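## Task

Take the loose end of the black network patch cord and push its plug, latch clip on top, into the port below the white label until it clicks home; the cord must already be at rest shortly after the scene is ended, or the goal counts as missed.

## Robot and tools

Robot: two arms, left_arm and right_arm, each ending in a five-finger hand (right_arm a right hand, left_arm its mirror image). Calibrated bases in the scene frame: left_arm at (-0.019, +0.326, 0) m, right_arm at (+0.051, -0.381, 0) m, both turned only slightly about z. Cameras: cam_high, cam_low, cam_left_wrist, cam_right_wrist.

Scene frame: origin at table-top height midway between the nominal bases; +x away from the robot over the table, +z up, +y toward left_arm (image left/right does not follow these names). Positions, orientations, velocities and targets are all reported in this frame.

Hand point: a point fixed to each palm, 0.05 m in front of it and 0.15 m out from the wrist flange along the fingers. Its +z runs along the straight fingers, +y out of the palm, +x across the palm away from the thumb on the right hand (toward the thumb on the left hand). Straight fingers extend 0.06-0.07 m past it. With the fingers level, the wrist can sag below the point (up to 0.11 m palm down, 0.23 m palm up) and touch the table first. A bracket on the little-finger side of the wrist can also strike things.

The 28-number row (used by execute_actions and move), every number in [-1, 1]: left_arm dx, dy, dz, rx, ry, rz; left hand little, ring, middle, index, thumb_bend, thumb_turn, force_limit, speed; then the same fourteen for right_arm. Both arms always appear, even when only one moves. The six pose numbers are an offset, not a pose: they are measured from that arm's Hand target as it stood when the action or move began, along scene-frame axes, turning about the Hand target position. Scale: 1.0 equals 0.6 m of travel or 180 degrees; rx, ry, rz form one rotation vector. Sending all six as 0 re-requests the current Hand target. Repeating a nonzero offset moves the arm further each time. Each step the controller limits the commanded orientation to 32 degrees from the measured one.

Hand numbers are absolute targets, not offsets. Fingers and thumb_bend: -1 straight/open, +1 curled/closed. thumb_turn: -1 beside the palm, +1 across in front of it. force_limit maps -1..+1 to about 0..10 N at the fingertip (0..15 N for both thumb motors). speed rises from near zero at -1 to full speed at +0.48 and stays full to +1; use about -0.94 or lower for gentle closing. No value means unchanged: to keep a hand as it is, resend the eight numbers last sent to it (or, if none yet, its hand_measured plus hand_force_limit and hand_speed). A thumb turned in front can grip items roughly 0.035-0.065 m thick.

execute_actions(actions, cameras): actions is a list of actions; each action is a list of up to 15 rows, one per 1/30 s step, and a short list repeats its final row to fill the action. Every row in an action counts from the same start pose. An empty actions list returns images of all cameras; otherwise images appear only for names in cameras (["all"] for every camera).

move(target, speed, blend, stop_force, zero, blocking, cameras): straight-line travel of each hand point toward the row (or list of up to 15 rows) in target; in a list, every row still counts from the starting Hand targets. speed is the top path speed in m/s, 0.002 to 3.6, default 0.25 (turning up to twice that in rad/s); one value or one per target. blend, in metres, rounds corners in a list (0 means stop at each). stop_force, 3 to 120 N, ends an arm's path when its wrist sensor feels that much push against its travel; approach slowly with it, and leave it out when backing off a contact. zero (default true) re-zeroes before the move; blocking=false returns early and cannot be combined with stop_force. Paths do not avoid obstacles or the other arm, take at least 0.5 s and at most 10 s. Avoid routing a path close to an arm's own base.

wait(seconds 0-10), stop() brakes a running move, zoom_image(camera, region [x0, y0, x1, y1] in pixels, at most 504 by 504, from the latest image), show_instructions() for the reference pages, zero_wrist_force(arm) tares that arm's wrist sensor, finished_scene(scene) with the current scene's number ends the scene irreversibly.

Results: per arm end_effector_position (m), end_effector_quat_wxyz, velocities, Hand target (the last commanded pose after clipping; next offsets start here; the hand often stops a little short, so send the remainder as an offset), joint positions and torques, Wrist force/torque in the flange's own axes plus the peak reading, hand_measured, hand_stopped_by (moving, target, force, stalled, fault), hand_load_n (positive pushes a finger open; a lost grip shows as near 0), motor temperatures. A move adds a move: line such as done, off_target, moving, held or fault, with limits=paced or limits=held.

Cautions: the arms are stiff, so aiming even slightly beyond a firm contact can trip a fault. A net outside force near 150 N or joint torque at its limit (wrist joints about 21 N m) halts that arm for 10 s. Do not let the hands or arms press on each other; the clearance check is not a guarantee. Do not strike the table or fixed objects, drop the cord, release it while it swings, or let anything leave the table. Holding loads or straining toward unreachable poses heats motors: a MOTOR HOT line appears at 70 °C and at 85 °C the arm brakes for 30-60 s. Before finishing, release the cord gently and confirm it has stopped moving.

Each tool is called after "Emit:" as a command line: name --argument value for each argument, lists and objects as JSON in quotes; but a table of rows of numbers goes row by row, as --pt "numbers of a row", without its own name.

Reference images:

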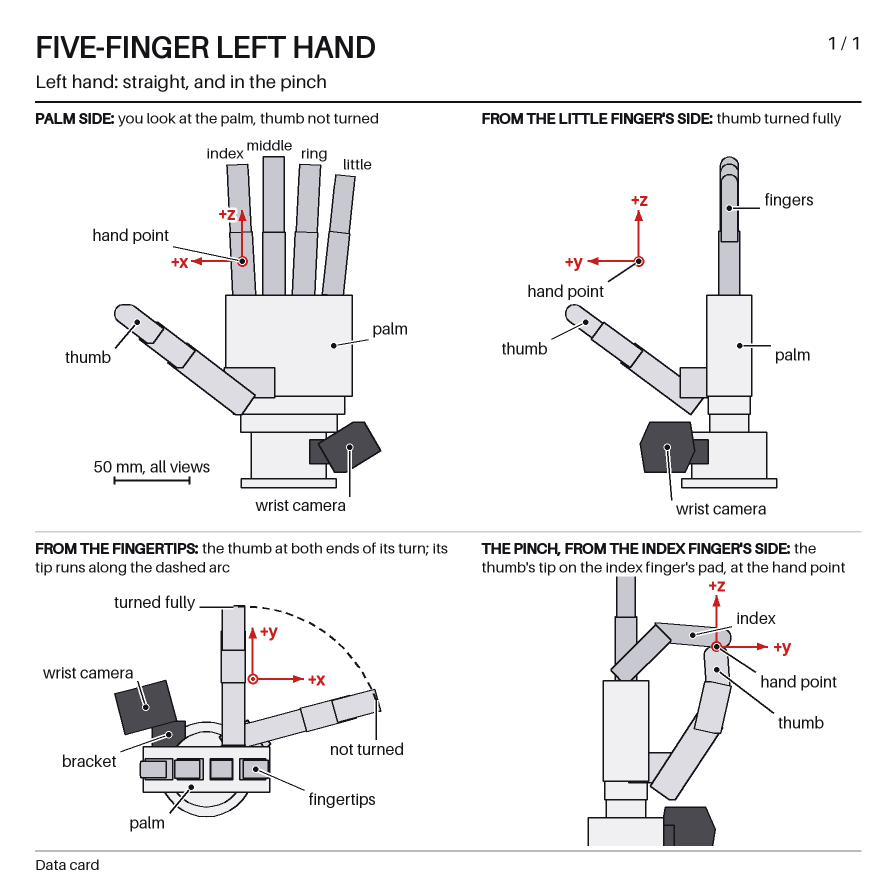

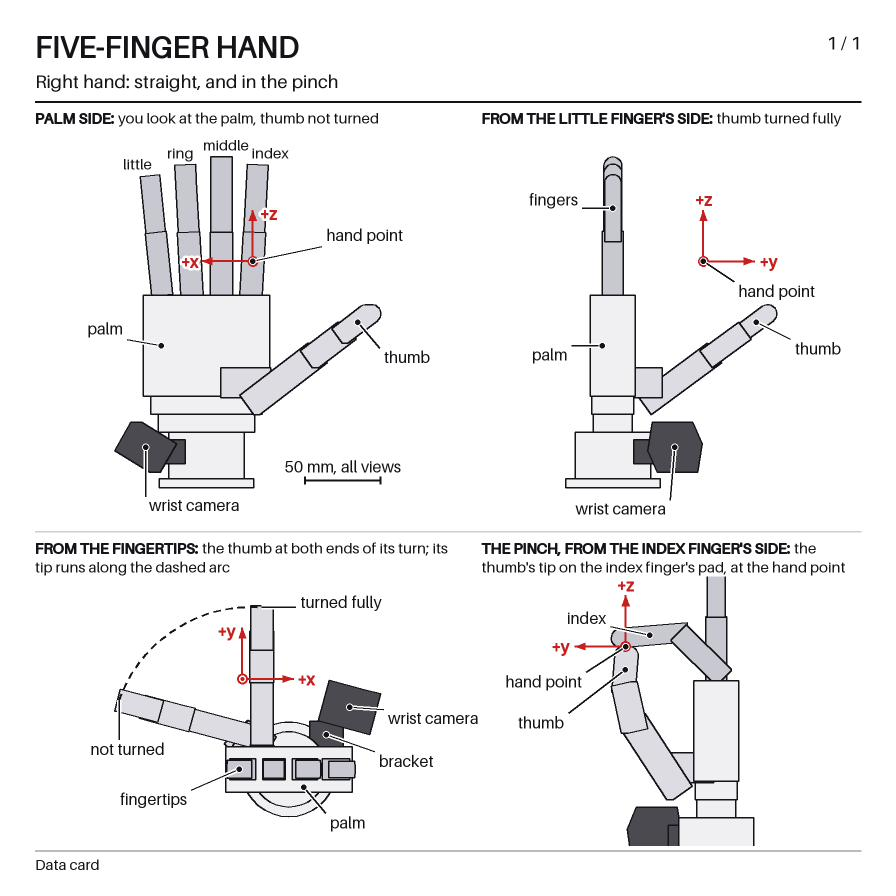

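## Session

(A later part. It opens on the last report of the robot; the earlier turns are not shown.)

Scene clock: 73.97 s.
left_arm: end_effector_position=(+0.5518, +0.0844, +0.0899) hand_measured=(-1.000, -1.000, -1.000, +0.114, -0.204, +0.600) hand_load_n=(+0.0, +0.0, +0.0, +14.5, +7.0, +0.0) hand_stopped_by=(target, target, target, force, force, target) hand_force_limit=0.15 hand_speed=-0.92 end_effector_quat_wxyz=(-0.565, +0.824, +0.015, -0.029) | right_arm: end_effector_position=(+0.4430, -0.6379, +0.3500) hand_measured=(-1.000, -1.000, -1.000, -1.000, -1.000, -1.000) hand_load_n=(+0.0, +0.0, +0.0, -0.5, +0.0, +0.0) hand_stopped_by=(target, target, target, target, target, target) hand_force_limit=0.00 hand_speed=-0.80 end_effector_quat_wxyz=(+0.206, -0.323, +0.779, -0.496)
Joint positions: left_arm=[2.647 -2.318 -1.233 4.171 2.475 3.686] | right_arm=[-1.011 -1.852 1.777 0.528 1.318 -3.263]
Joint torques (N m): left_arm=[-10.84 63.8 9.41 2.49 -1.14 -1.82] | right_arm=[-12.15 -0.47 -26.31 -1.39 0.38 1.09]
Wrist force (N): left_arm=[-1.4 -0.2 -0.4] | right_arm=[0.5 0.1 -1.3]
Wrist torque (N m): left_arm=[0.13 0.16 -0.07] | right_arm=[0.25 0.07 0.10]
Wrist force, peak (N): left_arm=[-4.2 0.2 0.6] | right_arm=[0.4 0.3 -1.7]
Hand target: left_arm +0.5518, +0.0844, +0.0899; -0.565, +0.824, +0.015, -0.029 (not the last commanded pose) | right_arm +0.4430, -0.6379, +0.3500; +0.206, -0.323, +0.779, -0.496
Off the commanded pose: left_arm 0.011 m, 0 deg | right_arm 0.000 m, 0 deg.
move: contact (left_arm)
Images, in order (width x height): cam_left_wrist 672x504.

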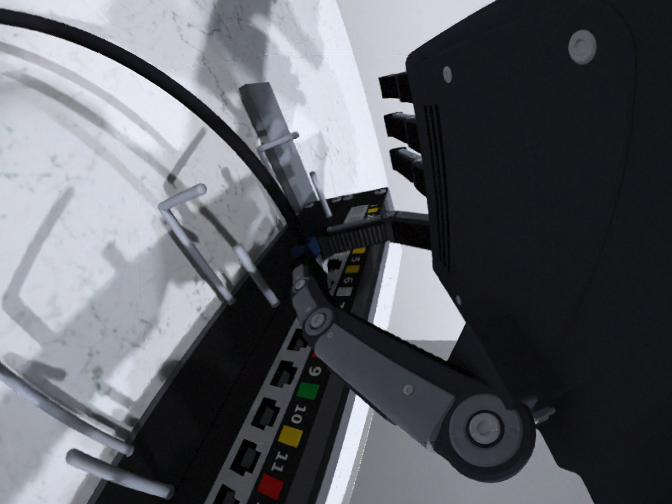

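Emit:
move --target '[0.02,0.0017,0,0,0,0,-1,-1,-1,0.25,-0.12,0.6,0.15,-0.92,0,0,0,0,0,0,-1,-1,-1,-1,-1,-1,0.0,-0.8]' --speed 0.006 --stop_force 7 --cameras '["cam_left_wrist","cam_high"]'

Emit:
zoom_image --camera "cam_left_wrist" --region '[310, 250, 350, 300]'

Emit:
zoom_image --camera "cam_high" --region '[440, 190, 510, 260]'

Scene clock: 75.93 s.
left_arm: end_effector_position=(+0.5532, +0.0845, +0.0899) hand_measured=(-1.000, -1.000, -1.000, +0.114, -0.204, +0.600) hand_load_n=(+0.0, +0.0, -0.5, +15.0, +6.0, -2.5) hand_stopped_by=(target, target, target, force, force, target) hand_force_limit=0.15 hand_speed=-0.92 end_effector_quat_wxyz=(-0.565, +0.824, +0.015, -0.029) | right_arm: end_effector_position=(+0.4430, -0.6379, +0.3500) hand_measured=(-1.000, -1.000, -1.000, -1.000, -1.000, -1.000) hand_load_n=(+0.5, +0.0, +0.0, +0.0, +0.0, +0.0) hand_stopped_by=(target, target, target, target, target, target) hand_force_limit=0.00 hand_speed=-0.80 end_effector_quat_wxyz=(+0.206, -0.323, +0.779, -0.496)
Joint positions: left_arm=[2.648 -2.321 -1.229 4.17 2.476 3.687] | right_arm=[-1.011 -1.852 1.777 0.528 1.318 -3.263]
Joint torques (N m): left_arm=[-8.37 62.89 11.56 3.76 -0.06 -2.5] | right_arm=[-12.38 -0.07 -27.19 -1.52 0.39 0.7]
Wrist force (N): left_arm=[-7.8 0.6 0.5] | right_arm=[0.8 0.6 -1.4]
Wrist torque (N m): left_arm=[0.12 0.16 -0.04] | right_arm=[0.32 0.04 0.13]
Wrist force, peak (N): left_arm=[-10.2 0.0 0.8] | right_arm=[0.8 0.5 -1.5]
Hand target: left_arm +0.5532, +0.0845, +0.0899; -0.565, +0.824, +0.015, -0.029 (not the last commanded pose) | right_arm +0.4430, -0.6379, +0.3500; +0.206, -0.323, +0.779, -0.496
Off the commanded pose: left_arm 0.011 m, 0 deg | right_arm 0.000 m, 0 deg.
move: contact (left_arm)
Images, in order (width x height): cam_high 896x504, cam_left_wrist 672x504.

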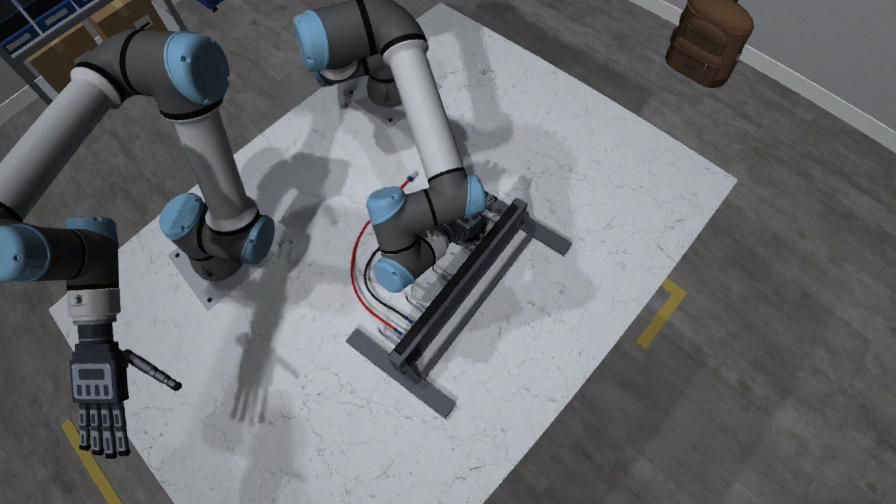

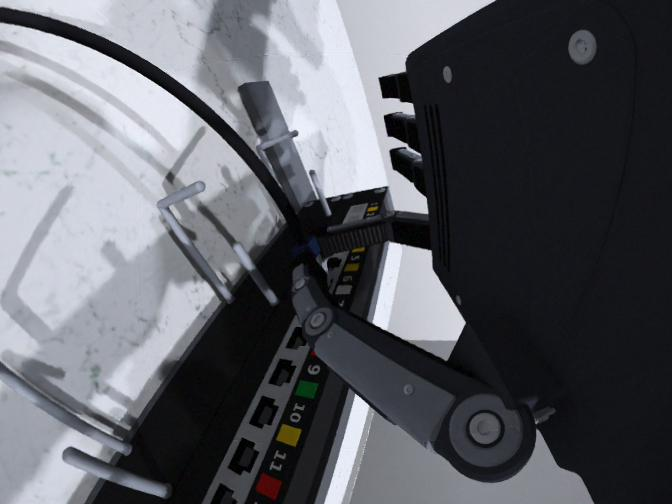

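Scaled by 10.080 from the camera's 672x504 image, which has a finer 960x720 frame.

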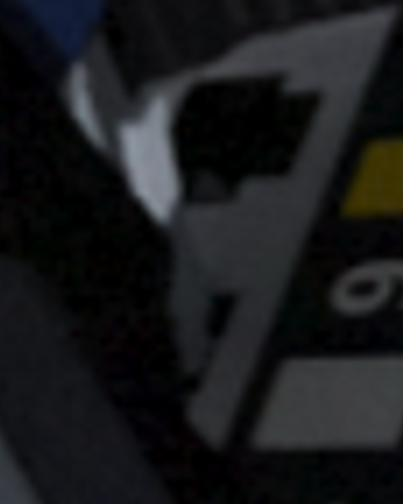

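Scaled by 7.200 from the camera's 896x504 image, which has a finer 1280x720 frame.

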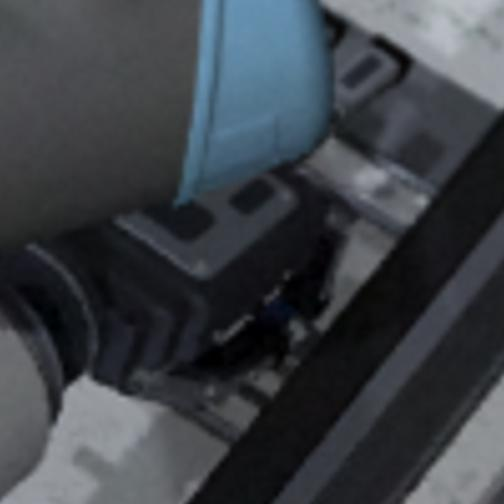

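Emit:
move --target '[0.02,0.0017,0,0,0,0,-1,-1,-1,0.25,-0.12,0.6,0.15,-0.92,0,0,0,0,0,0,-1,-1,-1,-1,-1,-1,0.0,-0.8]' --speed 0.006 --stop_force 10 --cameras '["cam_left_wrist"]'

Emit:
zoom_image --camera "cam_left_wrist" --region '[310, 250, 350, 300]'

Emit:
zoom_image --camera "cam_left_wrist" --region '[290, 220, 350, 280]'

Scene clock: 79.47 s.
left_arm: end_effector_position=(+0.5639, +0.0854, +0.0899) hand_measured=(-1.000, -1.000, -1.000, +0.116, -0.204, +0.600) hand_load_n=(+0.0, -0.5, +0.0, +1.5, +1.5, -5.0) hand_stopped_by=(target, target, target, force, force, target) hand_force_limit=0.15 hand_speed=-0.92 end_effector_quat_wxyz=(-0.565, +0.824, +0.015, -0.029) | right_arm: end_effector_position=(+0.4430, -0.6379, +0.3500) hand_measured=(-1.000, -1.000, -1.000, -1.000, -1.000, -1.000) hand_load_n=(+0.0, +0.0, +0.0, +0.0, +0.0, +0.0) hand_stopped_by=(target, target, target, target, target, target) hand_force_limit=0.00 hand_speed=-0.80 end_effector_quat_wxyz=(+0.206, -0.323, +0.779, -0.496)
Joint positions: left_arm=[2.656 -2.338 -1.198 4.163 2.483 3.695] | right_arm=[-1.011 -1.852 1.777 0.528 1.318 -3.263]
Joint torques (N m): left_arm=[-1.83 59.25 10.58 5.26 1.49 -2.96] | right_arm=[-12.37 0.06 -28.26 -1.26 0.35 0.92]
Wrist force (N): left_arm=[-17.9 -3.9 -11.6] | right_arm=[0.7 0.3 -1.3]
Wrist torque (N m): left_arm=[0.09 -0.03 -0.24] | right_arm=[0.26 0.05 0.11]
Wrist force, peak (N): left_arm=[-21.7 -6.6 -12.0] | right_arm=[0.6 0.6 -1.7]
Hand target: left_arm +0.5639, +0.0854, +0.0899; -0.565, +0.824, +0.015, -0.029 (not the last commanded pose) | right_arm +0.4430, -0.6379, +0.3500; +0.206, -0.323, +0.779, -0.496
Off the commanded pose: left_arm 0.001 m, 0 deg | right_arm 0.000 m, 0 deg.
move: contact (left_arm)
Images, in order (width x height): cam_left_wrist 672x504.

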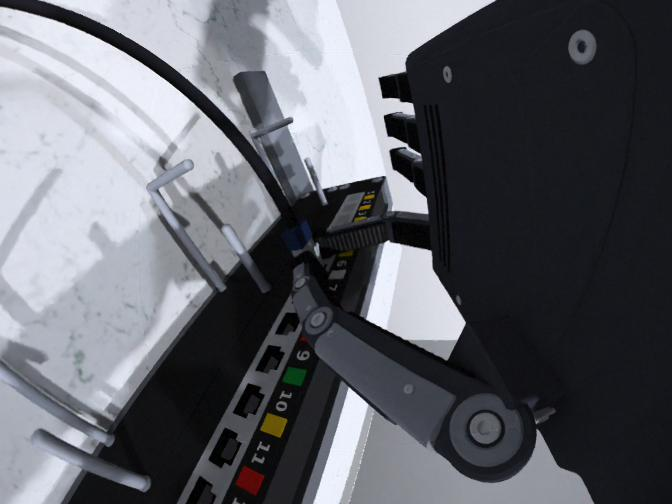

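Scaled by 10.080 from the camera's 672x504 image, which has a finer 960x720 frame.

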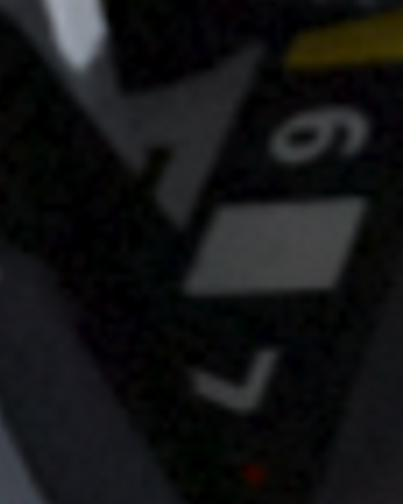

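Scaled by 8.400 from the camera's 672x504 image, which has a finer 960x720 frame.

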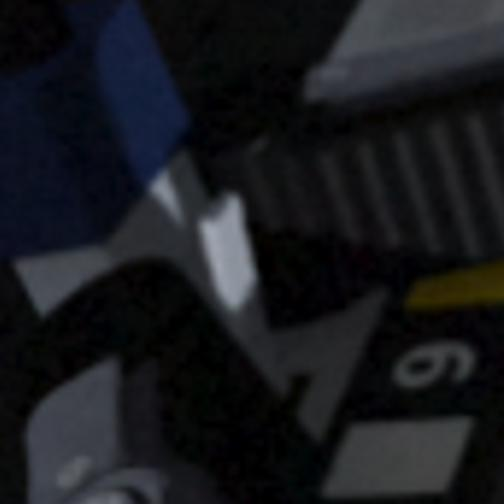

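Emit:
move --target '[-0.006,-0.0005,0,0,0,0,-1,-1,-1,0.25,-0.12,0.6,0.15,-0.92,0,0,0,0,0,0,-1,-1,-1,-1,-1,-1,0.0,-0.8]' --speed 0.01 --cameras '["cam_left_wrist"]'

Emit:
zoom_image --camera "cam_left_wrist" --region '[290, 220, 350, 280]'

Scene clock: 80.67 s.
left_arm: end_effector_position=(+0.5604, +0.0851, +0.0899) hand_measured=(-1.000, -1.000, -1.000, +0.116, -0.204, +0.600) hand_load_n=(+0.0, +0.0, -0.5, +1.5, +2.0, +2.5) hand_stopped_by=(target, target, target, force, force, target) hand_force_limit=0.15 hand_speed=-0.92 end_effector_quat_wxyz=(-0.565, +0.824, +0.015, -0.030) | right_arm: end_effector_position=(+0.4430, -0.6379, +0.3500) hand_measured=(-1.000, -1.000, -1.000, -1.000, -1.000, -1.000) hand_load_n=(+0.0, +0.0, +0.0, +0.0, +0.0, -0.5) hand_stopped_by=(target, target, target, target, target, target) hand_force_limit=0.00 hand_speed=-0.80 end_effector_quat_wxyz=(+0.206, -0.323, +0.779, -0.496)
Joint positions: left_arm=[2.654 -2.332 -1.208 4.165 2.481 3.693] | right_arm=[-1.011 -1.852 1.777 0.528 1.318 -3.263]
Joint torques (N m): left_arm=[-8.65 61.75 8.82 1.01 -1.9 -1.9] | right_arm=[-12.26 -0.01 -27.76 -1.41 0.3 0.91]
Wrist force (N): left_arm=[3.0 -1.4 -4.0] | right_arm=[0.3 0.3 -1.2]
Wrist torque (N m): left_arm=[0.10 0.04 0.13] | right_arm=[0.27 0.11 0.10]
Wrist force, peak (N): left_arm=[-17.5 -5.4 -12.4] | right_arm=[0.2 0.4 -1.7]
Hand target: left_arm +0.5603, +0.0851, +0.0899; -0.565, +0.824, +0.015, -0.029 | right_arm +0.4430, -0.6379, +0.3500; +0.206, -0.323, +0.779, -0.496
Off the commanded pose: left_arm 0.000 m, 0 deg | right_arm 0.000 m, 0 deg.
move: done
Images, in order (width x height): cam_left_wrist 672x504.

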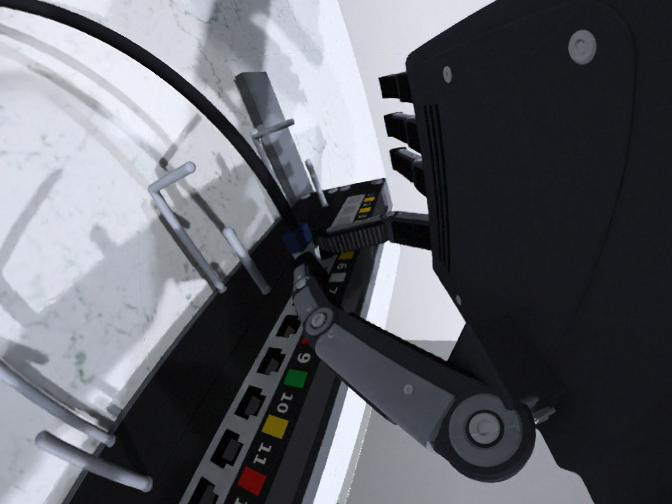

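Scaled by 8.400 from the camera's 672x504 image, which has a finer 960x720 frame.

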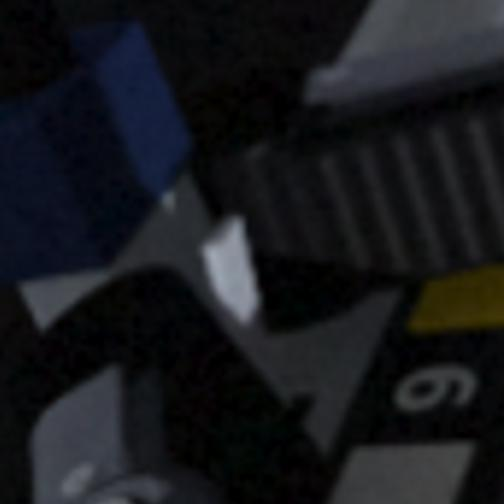

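Emit:
move --pt "0 0 0 0 0 0 -1 -1 -1 0.05 -0.46 0.6 0.15 -0.6 0 0 0 0 0 0 -1 -1 -1 -1 -1 -1 0.0 -0.8" --pt "-0.0337 -0.0029 0 0 0 0 -1 -1 -1 0.05 -0.46 0.6 0.15 -0.6 0 0 0 0 0 0 -1 -1 -1 -1 -1 -1 0.0 -0.8" --speed 0.02 --cameras '["cam_left_wrist","cam_high"]'

Emit:
zoom_image --camera "cam_left_wrist" --region '[280, 220, 380, 320]'

Scene clock: 83.03 s.
left_arm: end_effector_position=(+0.5402, +0.0833, +0.0899) hand_measured=(-1.000, -1.000, -1.000, +0.050, -0.460, +0.600) hand_load_n=(+0.0, +0.0, +0.0, +0.0, +0.5, +0.0) hand_stopped_by=(target, target, target, target, target, target) hand_force_limit=0.15 hand_speed=-0.60 end_effector_quat_wxyz=(-0.565, +0.824, +0.015, -0.030) | right_arm: end_effector_position=(+0.4430, -0.6379, +0.3500) hand_measured=(-1.000, -1.000, -1.000, -1.000, -1.000, -1.000) hand_load_n=(+0.0, +0.0, +0.0, +0.0, +0.0, -0.5) hand_stopped_by=(target, target, target, target, target, target) hand_force_limit=0.00 hand_speed=-0.80 end_effector_quat_wxyz=(+0.206, -0.323, +0.779, -0.496)
Joint positions: left_arm=[2.638 -2.3 -1.264 4.177 2.468 3.678] | right_arm=[-1.011 -1.852 1.777 0.528 1.318 -3.263]
Joint torques (N m): left_arm=[-10.68 64.38 10.45 2.33 -1.54 -1.93] | right_arm=[-12.41 -0.08 -27.76 -1.23 0.18 0.84]
Wrist force (N): left_arm=[0.3 0.5 1.2] | right_arm=[0.4 0.1 -1.3]
Wrist torque (N m): left_arm=[0.13 0.03 0.16] | right_arm=[0.26 0.09 0.10]
Wrist force, peak (N): left_arm=[3.3 -1.4 -3.9] | right_arm=[0.5 0.3 -1.6]
Hand target: left_arm +0.5401, +0.0833, +0.0899; -0.565, +0.824, +0.015, -0.029 | right_arm +0.4430, -0.6379, +0.3500; +0.206, -0.323, +0.779, -0.496
Off the commanded pose: left_arm 0.000 m, 0 deg | right_arm 0.000 m, 0 deg.
move: done
Images, in order (width x height): cam_high 896x504, cam_left_wrist 672x504.

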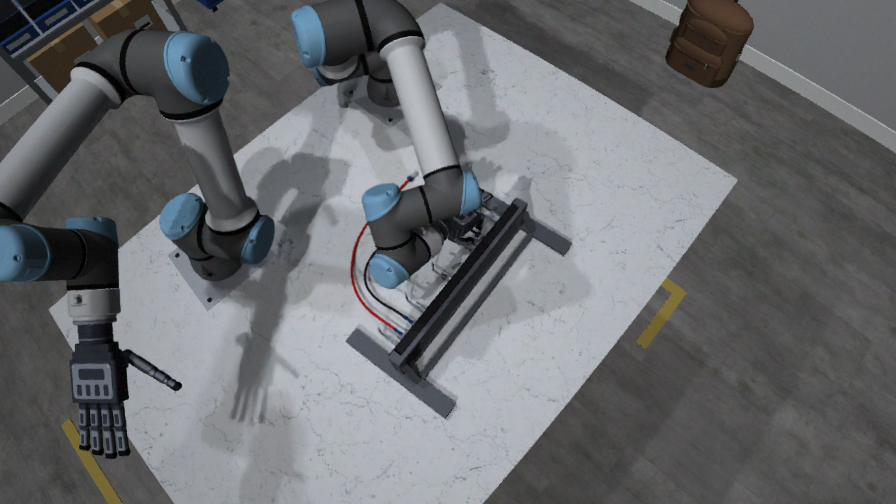

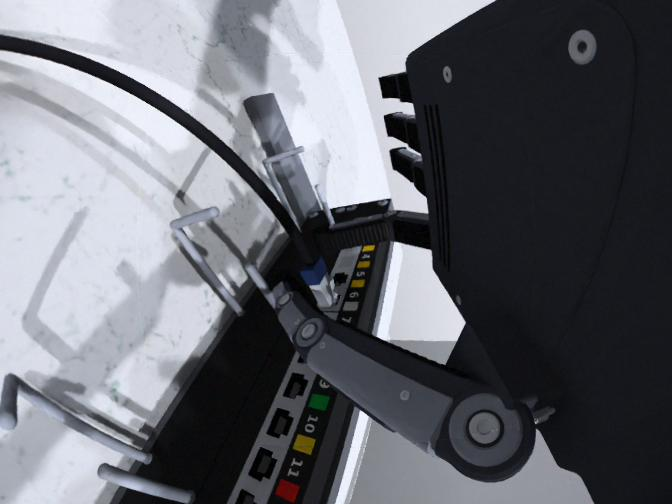

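Scaled by 5.040 from the camera's 672x504 image, which has a finer 960x720 frame.

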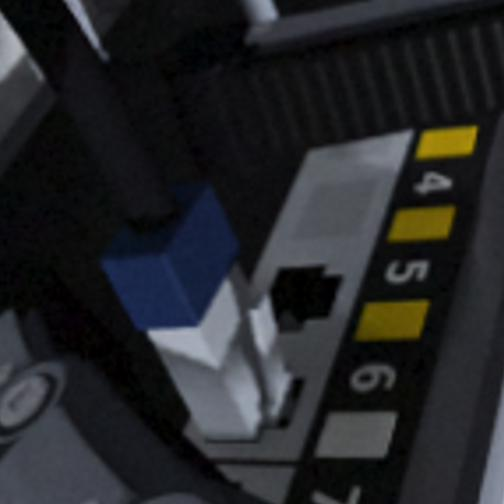

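Emit:
move --target '[0,0,0,0,0,0,-1,-1,-1,0.32,-0.08,0.6,-0.1,-0.8,0,0,0,0,0,0,-1,-1,-1,-1,-1,-1,0.0,-0.8]' --speed 0.02 --cameras '["cam_left_wrist"]'

Emit:
zoom_image --camera "cam_left_wrist" --region '[280, 220, 380, 320]'

Scene clock: 84.03 s.
left_arm: end_effector_position=(+0.5401, +0.0833, +0.0899) hand_measured=(-1.000, -1.000, -1.000, +0.214, -0.342, +0.600) hand_load_n=(+0.0, +0.0, +0.0, +5.5, +7.0, +0.0) hand_stopped_by=(target, target, target, force, force, target) hand_force_limit=-0.10 hand_speed=-0.80 end_effector_quat_wxyz=(-0.565, +0.824, +0.015, -0.029) | right_arm: end_effector_position=(+0.4430, -0.6379, +0.3500) hand_measured=(-1.000, -1.000, -1.000, -1.000, -1.000, -1.000) hand_load_n=(+0.0, +0.0, +0.0, +0.0, +0.0, +0.0) hand_stopped_by=(target, target, target, target, target, target) hand_force_limit=0.00 hand_speed=-0.80 end_effector_quat_wxyz=(+0.206, -0.323, +0.779, -0.496)
Joint positions: left_arm=[2.638 -2.3 -1.265 4.178 2.467 3.678] | right_arm=[-1.011 -1.852 1.777 0.528 1.318 -3.263]
Joint torques (N m): left_arm=[-10.63 62 11.06 2.05 -1.07 -1.71] | right_arm=[-12.41 0.16 -27.17 -1.37 0.3 0.81]
Wrist force (N): left_arm=[0.6 1.2 0.9] | right_arm=[0.6 0.5 -1.2]
Wrist torque (N m): left_arm=[0.18 0.03 0.15] | right_arm=[0.29 0.07 0.10]
Wrist force, peak (N): left_arm=[-0.2 -1.0 3.5] | right_arm=[0.2 0.3 -1.6]
Hand target: left_arm +0.5401, +0.0833, +0.0899; -0.565, +0.824, +0.015, -0.029 | right_arm +0.4430, -0.6379, +0.3500; +0.206, -0.323, +0.779, -0.496
Off the commanded pose: left_arm 0.000 m, 0 deg | right_arm 0.000 m, 0 deg.
move: done
Images, in order (width x height): cam_left_wrist 672x504.

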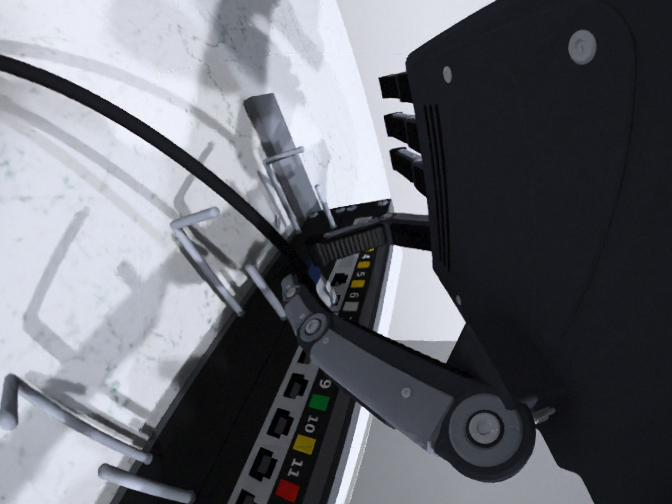

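Scaled by 5.040 from the camera's 672x504 image, which has a finer 960x720 frame.

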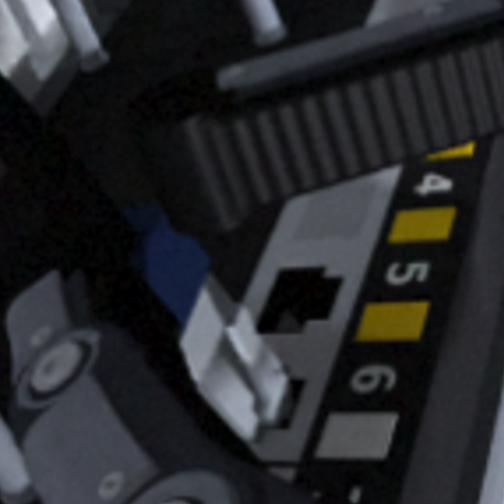

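Emit:
move --target '[0,0,0,0,0,0,-1,-1,-1,0.05,-0.46,0.6,0.15,-0.6,0,0,0,0,0,0,-1,-1,-1,-1,-1,-1,0.0,-0.8]' --speed 0.02 --cameras '["cam_left_wrist"]'

Emit:
zoom_image --camera "cam_left_wrist" --region '[280, 220, 380, 320]'

Scene clock: 84.93 s.
left_arm: end_effector_position=(+0.5401, +0.0833, +0.0899) hand_measured=(-1.000, -1.000, -1.000, +0.050, -0.460, +0.600) hand_load_n=(+0.0, +0.0, +0.0, +0.0, +0.0, +0.5) hand_stopped_by=(target, target, target, target, target, target) hand_force_limit=0.15 hand_speed=-0.60 end_effector_quat_wxyz=(-0.565, +0.824, +0.015, -0.029) | right_arm: end_effector_position=(+0.4430, -0.6379, +0.3500) hand_measured=(-1.000, -1.000, -1.000, -1.000, -1.000, -1.000) hand_load_n=(+0.0, +0.0, +0.0, +0.0, +0.0, +0.0) hand_stopped_by=(target, target, target, target, target, target) hand_force_limit=0.00 hand_speed=-0.80 end_effector_quat_wxyz=(+0.206, -0.323, +0.779, -0.496)
Joint positions: left_arm=[2.638 -2.3 -1.265 4.178 2.467 3.678] | right_arm=[-1.011 -1.852 1.777 0.528 1.318 -3.263]
Joint torques (N m): left_arm=[-10.21 61.28 12.15 0.77 -1.42 -1.74] | right_arm=[-13.1 0.17 -26.58 -1.33 0.18 0.85]
Wrist force (N): left_arm=[0.2 0.5 1.4] | right_arm=[0.4 0.1 -1.2]
Wrist torque (N m): left_arm=[0.13 0.05 0.15] | right_arm=[0.26 0.08 0.10]
Wrist force, peak (N): left_arm=[0.6 1.1 1.1] | right_arm=[0.8 -0.1 -1.6]
Hand target: left_arm +0.5401, +0.0833, +0.0899; -0.565, +0.824, +0.015, -0.029 | right_arm +0.4430, -0.6379, +0.3500; +0.206, -0.323, +0.779, -0.496
Off the commanded pose: left_arm 0.000 m, 0 deg | right_arm 0.000 m, 0 deg.
move: done
Images, in order (width x height): cam_left_wrist 672x504.

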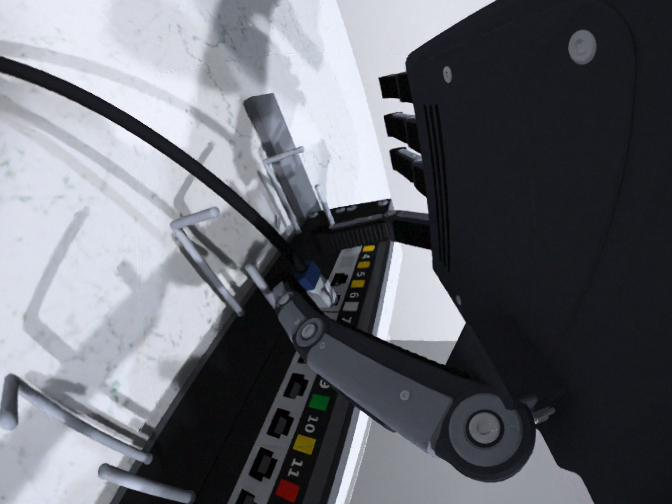

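Scaled by 5.040 from the camera's 672x504 image, which has a finer 960x720 frame.

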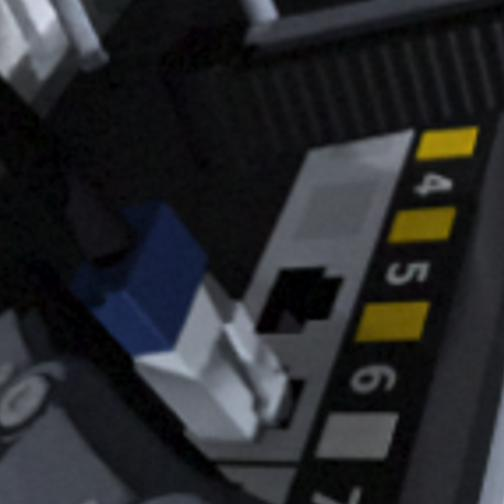

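Emit:
move --pt "0 0 0 0 0 0 -1 -1 -1 0.10 -0.52 0.6 0.15 -0.6 0 0 0 0 0 0 -1 -1 -1 -1 -1 -1 0.0 -0.8" --pt "0 -0.0025 -0.0035 0 0 0 -1 -1 -1 0.10 -0.52 0.6 0.15 -0.6 0 0 0 0 0 0 -1 -1 -1 -1 -1 -1 0.0 -0.8" --pt "0.019 -0.0009 -0.0035 0 0 0 -1 -1 -1 0.10 -0.52 0.6 0.15 -0.6 0 0 0 0 0 0 -1 -1 -1 -1 -1 -1 0.0 -0.8" --speed 0.015 --cameras '["cam_left_wrist"]'

Emit:
zoom_image --camera "cam_left_wrist" --region '[280, 220, 380, 320]'

Scene clock: 87.53 s.
left_arm: end_effector_position=(+0.5514, +0.0828, +0.0878) hand_measured=(-1.000, -1.000, -1.000, +0.100, -0.520, +0.600) hand_load_n=(+0.0, +0.0, -0.5, +0.0, +0.0, +0.0) hand_stopped_by=(target, target, target, target, target, target) hand_force_limit=0.15 hand_speed=-0.60 end_effector_quat_wxyz=(-0.565, +0.824, +0.015, -0.029) | right_arm: end_effector_position=(+0.4430, -0.6379, +0.3500) hand_measured=(-1.000, -1.000, -1.000, -1.000, -1.000, -1.000) hand_load_n=(+0.0, +0.0, +0.0, +0.0, +0.0, -0.5) hand_stopped_by=(target, target, target, target, target, target) hand_force_limit=0.00 hand_speed=-0.80 end_effector_quat_wxyz=(+0.206, -0.323, +0.779, -0.496)
Joint positions: left_arm=[2.645 -2.322 -1.231 4.172 2.473 3.684] | right_arm=[-1.011 -1.852 1.777 0.528 1.318 -3.263]
Joint torques (N m): left_arm=[10.1 43.99 28.05 -0.75 3.11 1.82] | right_arm=[-12.76 -0.02 -27.07 -1.28 0.16 0.76]
Wrist force (N): left_arm=[0.3 0.4 1.0] | right_arm=[0.2 0.2 -1.5]
Wrist torque (N m): left_arm=[0.13 0.02 0.16] | right_arm=[0.27 0.12 0.09]
Wrist force, peak (N): left_arm=[0.2 0.7 1.4] | right_arm=[0.6 0.4 -1.7]
Hand target: left_arm +0.5515, +0.0828, +0.0878; -0.565, +0.824, +0.015, -0.029 | right_arm +0.4430, -0.6379, +0.3500; +0.206, -0.323, +0.779, -0.496
Off the commanded pose: left_arm 0.000 m, 0 deg | right_arm 0.000 m, 0 deg.
move: done
Images, in order (width x height): cam_left_wrist 672x504.

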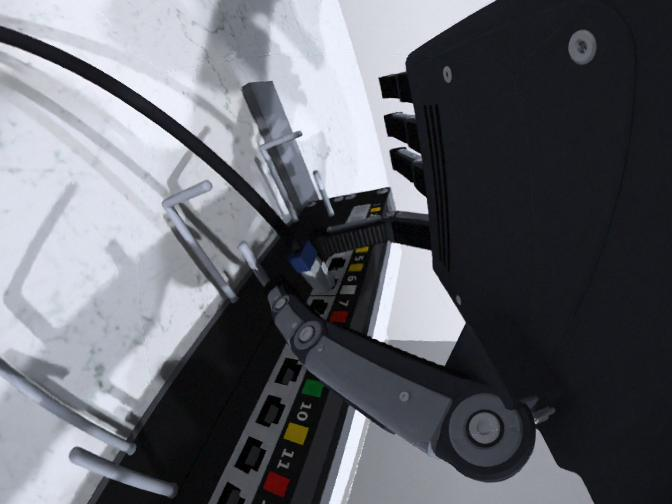

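Scaled by 5.040 from the camera's 672x504 image, which has a finer 960x720 frame.

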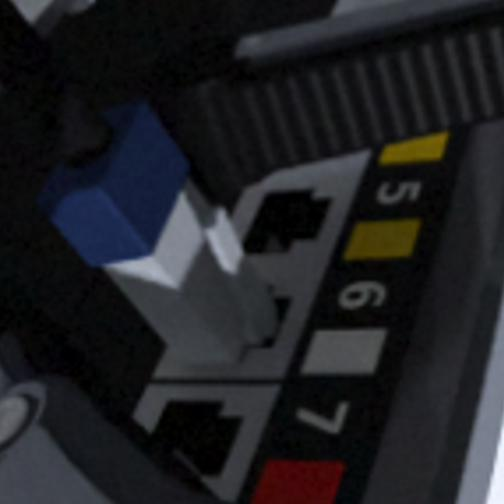

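Emit:
move --target '[0,0,0,0,0,0,-1,-1,-1,0.10,-0.15,0.6,-0.5,-0.85,0,0,0,0,0,0,-1,-1,-1,-1,-1,-1,0.0,-0.8]' --speed 0.02 --cameras '["cam_left_wrist"]'

Emit:
zoom_image --camera "cam_left_wrist" --region '[280, 220, 380, 320]'

Scene clock: 89.67 s.
left_arm: end_effector_position=(+0.5515, +0.0828, +0.0878) hand_measured=(-1.000, -1.000, -1.000, +0.100, -0.150, +0.600) hand_load_n=(+0.0, +0.0, +0.0, +0.0, +0.0, +0.0) hand_stopped_by=(target, target, target, target, target, target) hand_force_limit=-0.50 hand_speed=-0.85 end_effector_quat_wxyz=(-0.565, +0.824, +0.015, -0.029) | right_arm: end_effector_position=(+0.4430, -0.6379, +0.3500) hand_measured=(-1.000, -1.000, -1.000, -1.000, -1.000, -1.000) hand_load_n=(-0.5, +0.0, +0.0, +0.0, +0.0, +0.0) hand_stopped_by=(target, target, target, target, target, target) hand_force_limit=0.00 hand_speed=-0.80 end_effector_quat_wxyz=(+0.206, -0.323, +0.779, -0.496)
Joint positions: left_arm=[2.645 -2.322 -1.231 4.171 2.473 3.684] | right_arm=[-1.011 -1.852 1.777 0.528 1.318 -3.263]
Joint torques (N m): left_arm=[8.04 45.36 25.52 -0.72 2.9 2.06] | right_arm=[-12.64 -0.84 -27.55 -1.21 0.1 0.74]
Wrist force (N): left_arm=[0.1 0.7 1.2] | right_arm=[0.7 0.1 -1.2]
Wrist torque (N m): left_arm=[0.13 0.05 0.15] | right_arm=[0.23 0.05 0.10]
Wrist force, peak (N): left_arm=[0.2 1.2 1.0] | right_arm=[1.0 0.3 -1.5]
Hand target: left_arm +0.5515, +0.0828, +0.0878; -0.565, +0.824, +0.015, -0.029 | right_arm +0.4430, -0.6379, +0.3500; +0.206, -0.323, +0.779, -0.496
Off the commanded pose: left_arm 0.000 m, 0 deg | right_arm 0.000 m, 0 deg.
move: done
Images, in order (width x height): cam_left_wrist 672x504.

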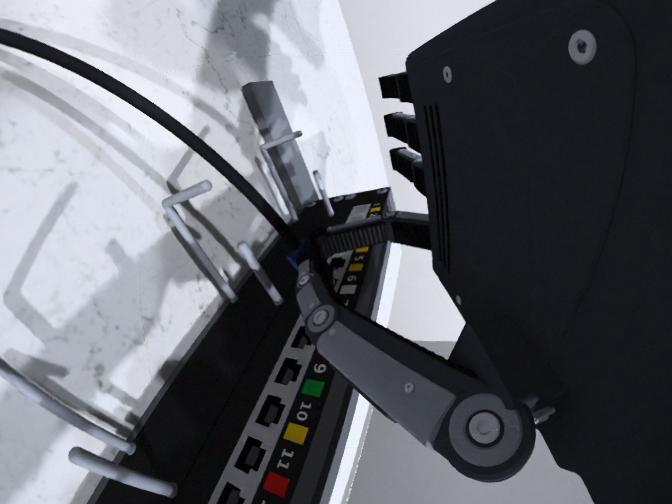

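Scaled by 5.040 from the camera's 672x504 image, which has a finer 960x720 frame.

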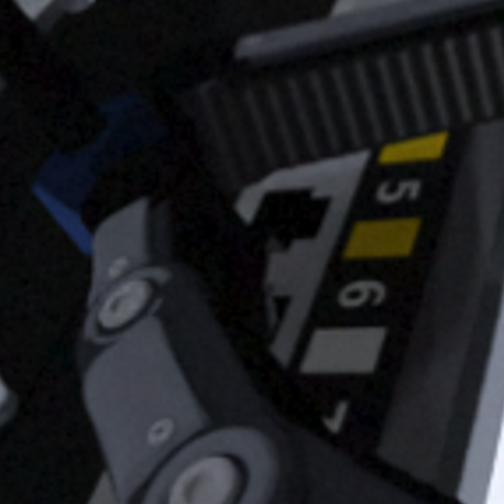

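Emit:
move --target '[0,0,0,0,0,0,-1,-1,-1,0.08,-0.45,0.6,-0.5,-0.6,0,0,0,0,0,0,-1,-1,-1,-1,-1,-1,0.0,-0.8]' --speed 0.02

Emit:
move --target '[0,0,-0.0075,0,0,0,-1,-1,-1,0.08,-0.45,0.6,-0.5,-0.6,0,0,0,0,0,0,-1,-1,-1,-1,-1,-1,0.0,-0.8]' --speed 0.01 --stop_force 3 --cameras '["cam_left_wrist"]'

Emit:
zoom_image --camera "cam_left_wrist" --region '[280, 220, 380, 320]'

Scene clock: 90.90 s.
left_arm: end_effector_position=(+0.5515, +0.0828, +0.0878) hand_measured=(-1.000, -1.000, -1.000, +0.080, -0.450, +0.600) hand_load_n=(+0.0, +0.0, +0.0, +0.0, +0.0, +0.0) hand_stopped_by=(target, target, target, target, target, target) hand_force_limit=-0.50 hand_speed=-0.60 end_effector_quat_wxyz=(-0.565, +0.824, +0.015, -0.029) | right_arm: end_effector_position=(+0.4430, -0.6379, +0.3500) hand_measured=(-1.000, -1.000, -1.000, -1.000, -1.000, -1.000) hand_load_n=(+0.0, +0.0, +0.0, -0.5, +0.0, +0.0) hand_stopped_by=(target, target, target, target, target, target) hand_force_limit=0.00 hand_speed=-0.80 end_effector_quat_wxyz=(+0.206, -0.323, +0.779, -0.496)
Joint positions: left_arm=[2.645 -2.322 -1.231 4.171 2.473 3.684] | right_arm=[-1.011 -1.852 1.777 0.528 1.318 -3.263]
Joint torques (N m): left_arm=[9.31 44.91 25.62 -0.63 2.87 1.93] | right_arm=[-13.56 -1.27 -27.55 -1.13 0.14 1.11]
Wrist force (N): left_arm=[0.2 0.6 1.4] | right_arm=[0.4 0.3 -1.1]
Wrist torque (N m): left_arm=[0.11 0.03 0.16] | right_arm=[0.26 0.09 0.09]
Wrist force, peak (N): left_arm=[0.3 0.5 1.4] | right_arm=[0.4 0.4 -1.6]
Hand target: left_arm +0.5515, +0.0828, +0.0878; -0.565, +0.824, +0.015, -0.029 | right_arm +0.4430, -0.6379, +0.3500; +0.206, -0.323, +0.779, -0.496
Off the commanded pose: left_arm 0.000 m, 0 deg | right_arm 0.000 m, 0 deg.
move: done

Scene clock: 92.30 s.
left_arm: end_effector_position=(+0.5515, +0.0828, +0.0833) hand_measured=(-1.000, -1.000, -1.000, +0.080, -0.450, +0.600) hand_load_n=(-0.5, +0.0, +0.0, +0.0, +0.0, +0.0) hand_stopped_by=(target, target, target, target, target, target) hand_force_limit=-0.50 hand_speed=-0.60 end_effector_quat_wxyz=(-0.565, +0.824, +0.015, -0.029) | right_arm: end_effector_position=(+0.4430, -0.6379, +0.3500) hand_measured=(-1.000, -1.000, -1.000, -1.000, -1.000, -1.000) hand_load_n=(+0.0, +0.0, +0.0, +0.0, +0.0, +0.0) hand_stopped_by=(target, target, target, target, target, target) hand_force_limit=0.00 hand_speed=-0.80 end_effector_quat_wxyz=(+0.206, -0.323, +0.779, -0.496)
Joint positions: left_arm=[2.645 -2.327 -1.235 4.18 2.473 3.684] | right_arm=[-1.011 -1.852 1.777 0.528 1.318 -3.263]
Joint torques (N m): left_arm=[8.69 44.44 10.75 2.37 2.48 0.8] | right_arm=[-11.72 -0.7 -26.66 -1.29 0.29 0.92]
Wrist force (N): left_arm=[0.2 0.4 1.3] | right_arm=[0.3 0.4 -1.3]
Wrist torque (N m): left_arm=[0.12 0.05 0.15] | right_arm=[0.29 0.11 0.10]
Wrist force, peak (N): left_arm=[0.2 0.7 1.4] | right_arm=[0.7 0.3 -1.7]
Hand target: left_arm +0.5515, +0.0828, +0.0833; -0.565, +0.824, +0.015, -0.029 | right_arm +0.4430, -0.6379, +0.3500; +0.206, -0.323, +0.779, -0.496
Off the commanded pose: left_arm 0.000 m, 0 deg | right_arm 0.000 m, 0 deg.
move: done
Images, in order (width x height): cam_left_wrist 672x504.

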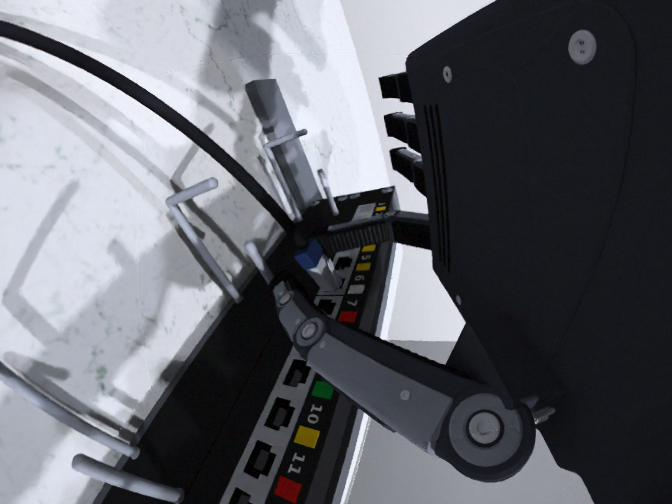

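Scaled by 5.040 from the camera's 672x504 image, which has a finer 960x720 frame.

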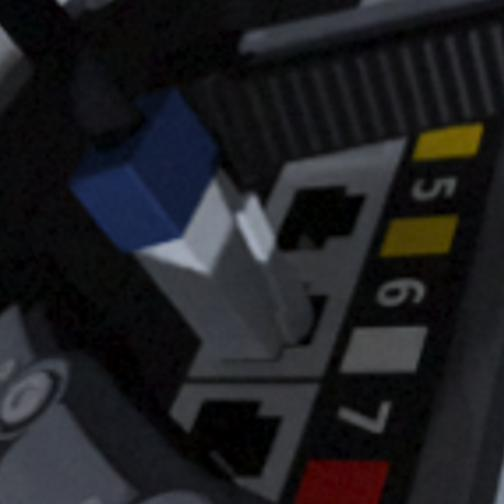

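Emit:
move --target '[0,0,0,0,0,0,-1,-1,-1,0.10,-0.15,0.6,-0.5,-0.85,0,0,0,0,0,0,-1,-1,-1,-1,-1,-1,0.0,-0.8]' --speed 0.02 --cameras '["cam_left_wrist"]'

Emit:
zoom_image --camera "cam_left_wrist" --region '[280, 220, 380, 320]'

Scene clock: 93.70 s.
left_arm: end_effector_position=(+0.5515, +0.0828, +0.0833) hand_measured=(-1.000, -1.000, -1.000, +0.100, -0.232, +0.600) hand_load_n=(+0.0, +0.0, +0.0, +3.5, +4.5, +0.0) hand_stopped_by=(target, target, target, target, force, target) hand_force_limit=-0.50 hand_speed=-0.85 end_effector_quat_wxyz=(-0.565, +0.824, +0.015, -0.029) | right_arm: end_effector_position=(+0.4430, -0.6379, +0.3500) hand_measured=(-1.000, -1.000, -1.000, -1.000, -1.000, -1.000) hand_load_n=(+0.0, +0.0, +0.0, +0.0, +0.0, +0.0) hand_stopped_by=(target, target, target, target, target, target) hand_force_limit=0.00 hand_speed=-0.80 end_effector_quat_wxyz=(+0.206, -0.323, +0.779, -0.496)
Joint positions: left_arm=[2.645 -2.327 -1.235 4.18 2.473 3.684] | right_arm=[-1.011 -1.852 1.777 0.528 1.318 -3.263]
Joint torques (N m): left_arm=[8.78 43.99 12.15 2 2.06 0.59] | right_arm=[-13.53 -0.28 -26.86 -1.25 0.13 0.84]
Wrist force (N): left_arm=[0.6 0.7 1.0] | right_arm=[0.6 0.1 -1.1]
Wrist torque (N m): left_arm=[0.15 0.05 0.15] | right_arm=[0.24 0.06 0.11]
Wrist force, peak (N): left_arm=[0.2 0.6 1.7] | right_arm=[0.5 0.3 -1.6]
Hand target: left_arm +0.5515, +0.0828, +0.0833; -0.565, +0.824, +0.015, -0.029 | right_arm +0.4430, -0.6379, +0.3500; +0.206, -0.323, +0.779, -0.496
Off the commanded pose: left_arm 0.000 m, 0 deg | right_arm 0.000 m, 0 deg.
move: done
Images, in order (width x height): cam_left_wrist 672x504.

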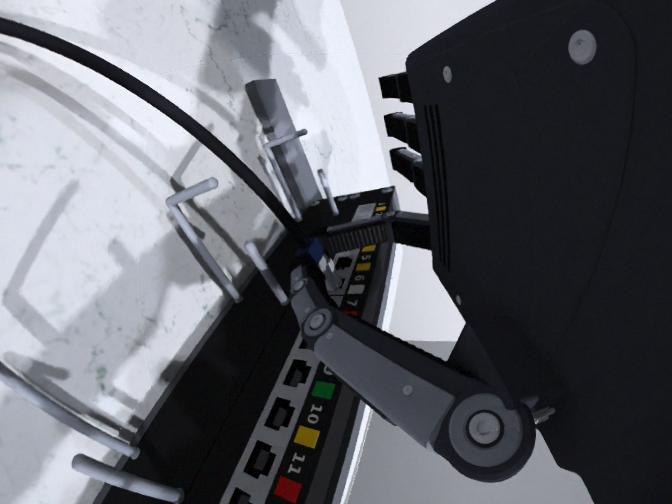

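Scaled by 5.040 from the camera's 672x504 image, which has a finer 960x720 frame.

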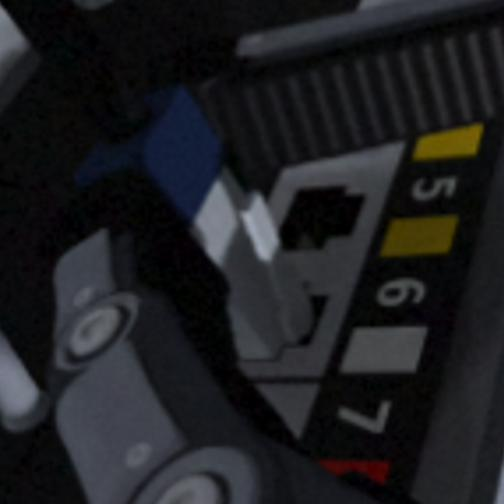

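Emit:
move --target '[0,0,0,0,0,0,-1,-1,-1,0.25,-0.05,0.6,0.3,-0.92,0,0,0,0,0,0,-1,-1,-1,-1,-1,-1,0.0,-0.8]' --speed 0.02

Emit:
move --target '[0,0.0025,0.0105,0,0,0,-1,-1,-1,0.25,-0.05,0.6,0.3,-0.92,0,0,0,0,0,0,-1,-1,-1,-1,-1,-1,0.0,-0.8]' --speed 0.01 --stop_force 6 --cameras '["cam_left_wrist"]'

Emit:
zoom_image --camera "cam_left_wrist" --region '[280, 220, 380, 320]'

Scene clock: 94.40 s.
left_arm: end_effector_position=(+0.5515, +0.0828, +0.0833) hand_measured=(-1.000, -1.000, -1.000, +0.106, -0.218, +0.600) hand_load_n=(+0.0, +0.0, +0.0, +7.5, +9.0, +0.5) hand_stopped_by=(target, target, target, force, force, target) hand_force_limit=0.30 hand_speed=-0.92 end_effector_quat_wxyz=(-0.565, +0.824, +0.015, -0.029) | right_arm: end_effector_position=(+0.4430, -0.6379, +0.3500) hand_measured=(-1.000, -1.000, -1.000, -1.000, -1.000, -1.000) hand_load_n=(+0.0, +0.0, +0.0, +0.0, +0.0, +0.0) hand_stopped_by=(target, target, target, target, target, target) hand_force_limit=0.00 hand_speed=-0.80 end_effector_quat_wxyz=(+0.206, -0.323, +0.779, -0.496)
Joint positions: left_arm=[2.645 -2.327 -1.235 4.18 2.473 3.684] | right_arm=[-1.011 -1.852 1.777 0.528 1.318 -3.263]
Joint torques (N m): left_arm=[9.38 43.94 12.94 1.89 2.19 0.51] | right_arm=[-11.97 0.06 -26.83 -1.15 0.29 0.79]
Wrist force (N): left_arm=[0.9 0.7 0.9] | right_arm=[0.4 0.1 -1.3]
Wrist torque (N m): left_arm=[0.19 0.05 0.14] | right_arm=[0.25 0.09 0.10]
Wrist force, peak (N): left_arm=[0.9 1.2 1.4] | right_arm=[0.7 0.4 -1.7]
Hand target: left_arm +0.5515, +0.0828, +0.0833; -0.565, +0.824, +0.015, -0.029 | right_arm +0.4430, -0.6379, +0.3500; +0.206, -0.323, +0.779, -0.496
Off the commanded pose: left_arm 0.000 m, 0 deg | right_arm 0.000 m, 0 deg.
move: done

Scene clock: 95.97 s.
left_arm: end_effector_position=(+0.5515, +0.0843, +0.0896) hand_measured=(-1.000, -1.000, -1.000, +0.106, -0.218, +0.600) hand_load_n=(+0.0, +0.0, +0.0, +8.0, +9.5, -3.0) hand_stopped_by=(target, target, target, force, force, target) hand_force_limit=0.30 hand_speed=-0.92 end_effector_quat_wxyz=(-0.565, +0.824, +0.015, -0.029) | right_arm: end_effector_position=(+0.4430, -0.6379, +0.3500) hand_measured=(-1.000, -1.000, -1.000, -1.000, -1.000, -1.000) hand_load_n=(+0.0, +0.0, +0.0, +0.0, +0.0, +0.0) hand_stopped_by=(target, target, target, target, target, target) hand_force_limit=0.00 hand_speed=-0.80 end_effector_quat_wxyz=(+0.206, -0.323, +0.779, -0.496)
Joint positions: left_arm=[2.647 -2.318 -1.234 4.171 2.475 3.686] | right_arm=[-1.011 -1.852 1.777 0.528 1.318 -3.263]
Joint torques (N m): left_arm=[10.15 66.09 27.95 -1.08 3.73 2.05] | right_arm=[-12.51 -0.5 -26.66 -1.18 0.14 0.59]
Wrist force (N): left_arm=[-0.4 4.7 0.9] | right_arm=[0.3 0.4 -1.2]
Wrist torque (N m): left_arm=[0.15 0.08 -0.01] | right_arm=[0.27 0.10 0.10]
Wrist force, peak (N): left_arm=[-0.5 5.0 0.8] | right_arm=[0.8 0.3 -1.5]
Hand target: left_arm +0.5515, +0.0843, +0.0896; -0.565, +0.824, +0.015, -0.029 | right_arm +0.4430, -0.6379, +0.3500; +0.206, -0.323, +0.779, -0.496
Off the commanded pose: left_arm 0.000 m, 0 deg | right_arm 0.000 m, 0 deg.
move: done
Images, in order (width x height): cam_left_wrist 672x504.

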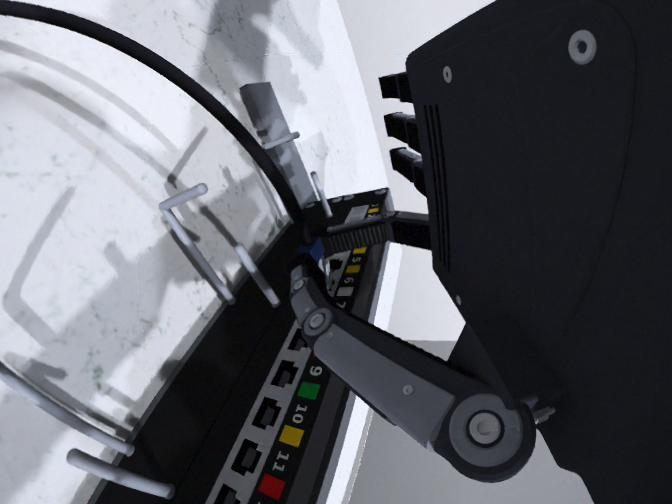

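Scaled by 5.040 from the camera's 672x504 image, which has a finer 960x720 frame.

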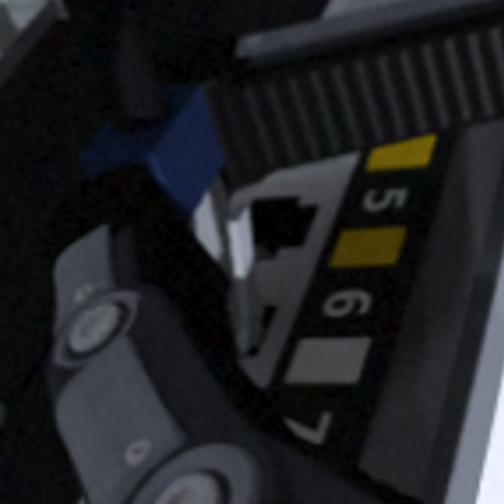

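Emit:
zoom_image --camera "cam_left_wrist" --region '[300, 235, 350, 300]'

Scaled by 7.754 from the camera's 672x504 image, which has a finer 960x720 frame.

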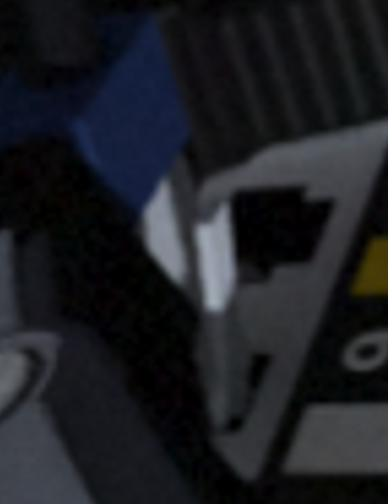

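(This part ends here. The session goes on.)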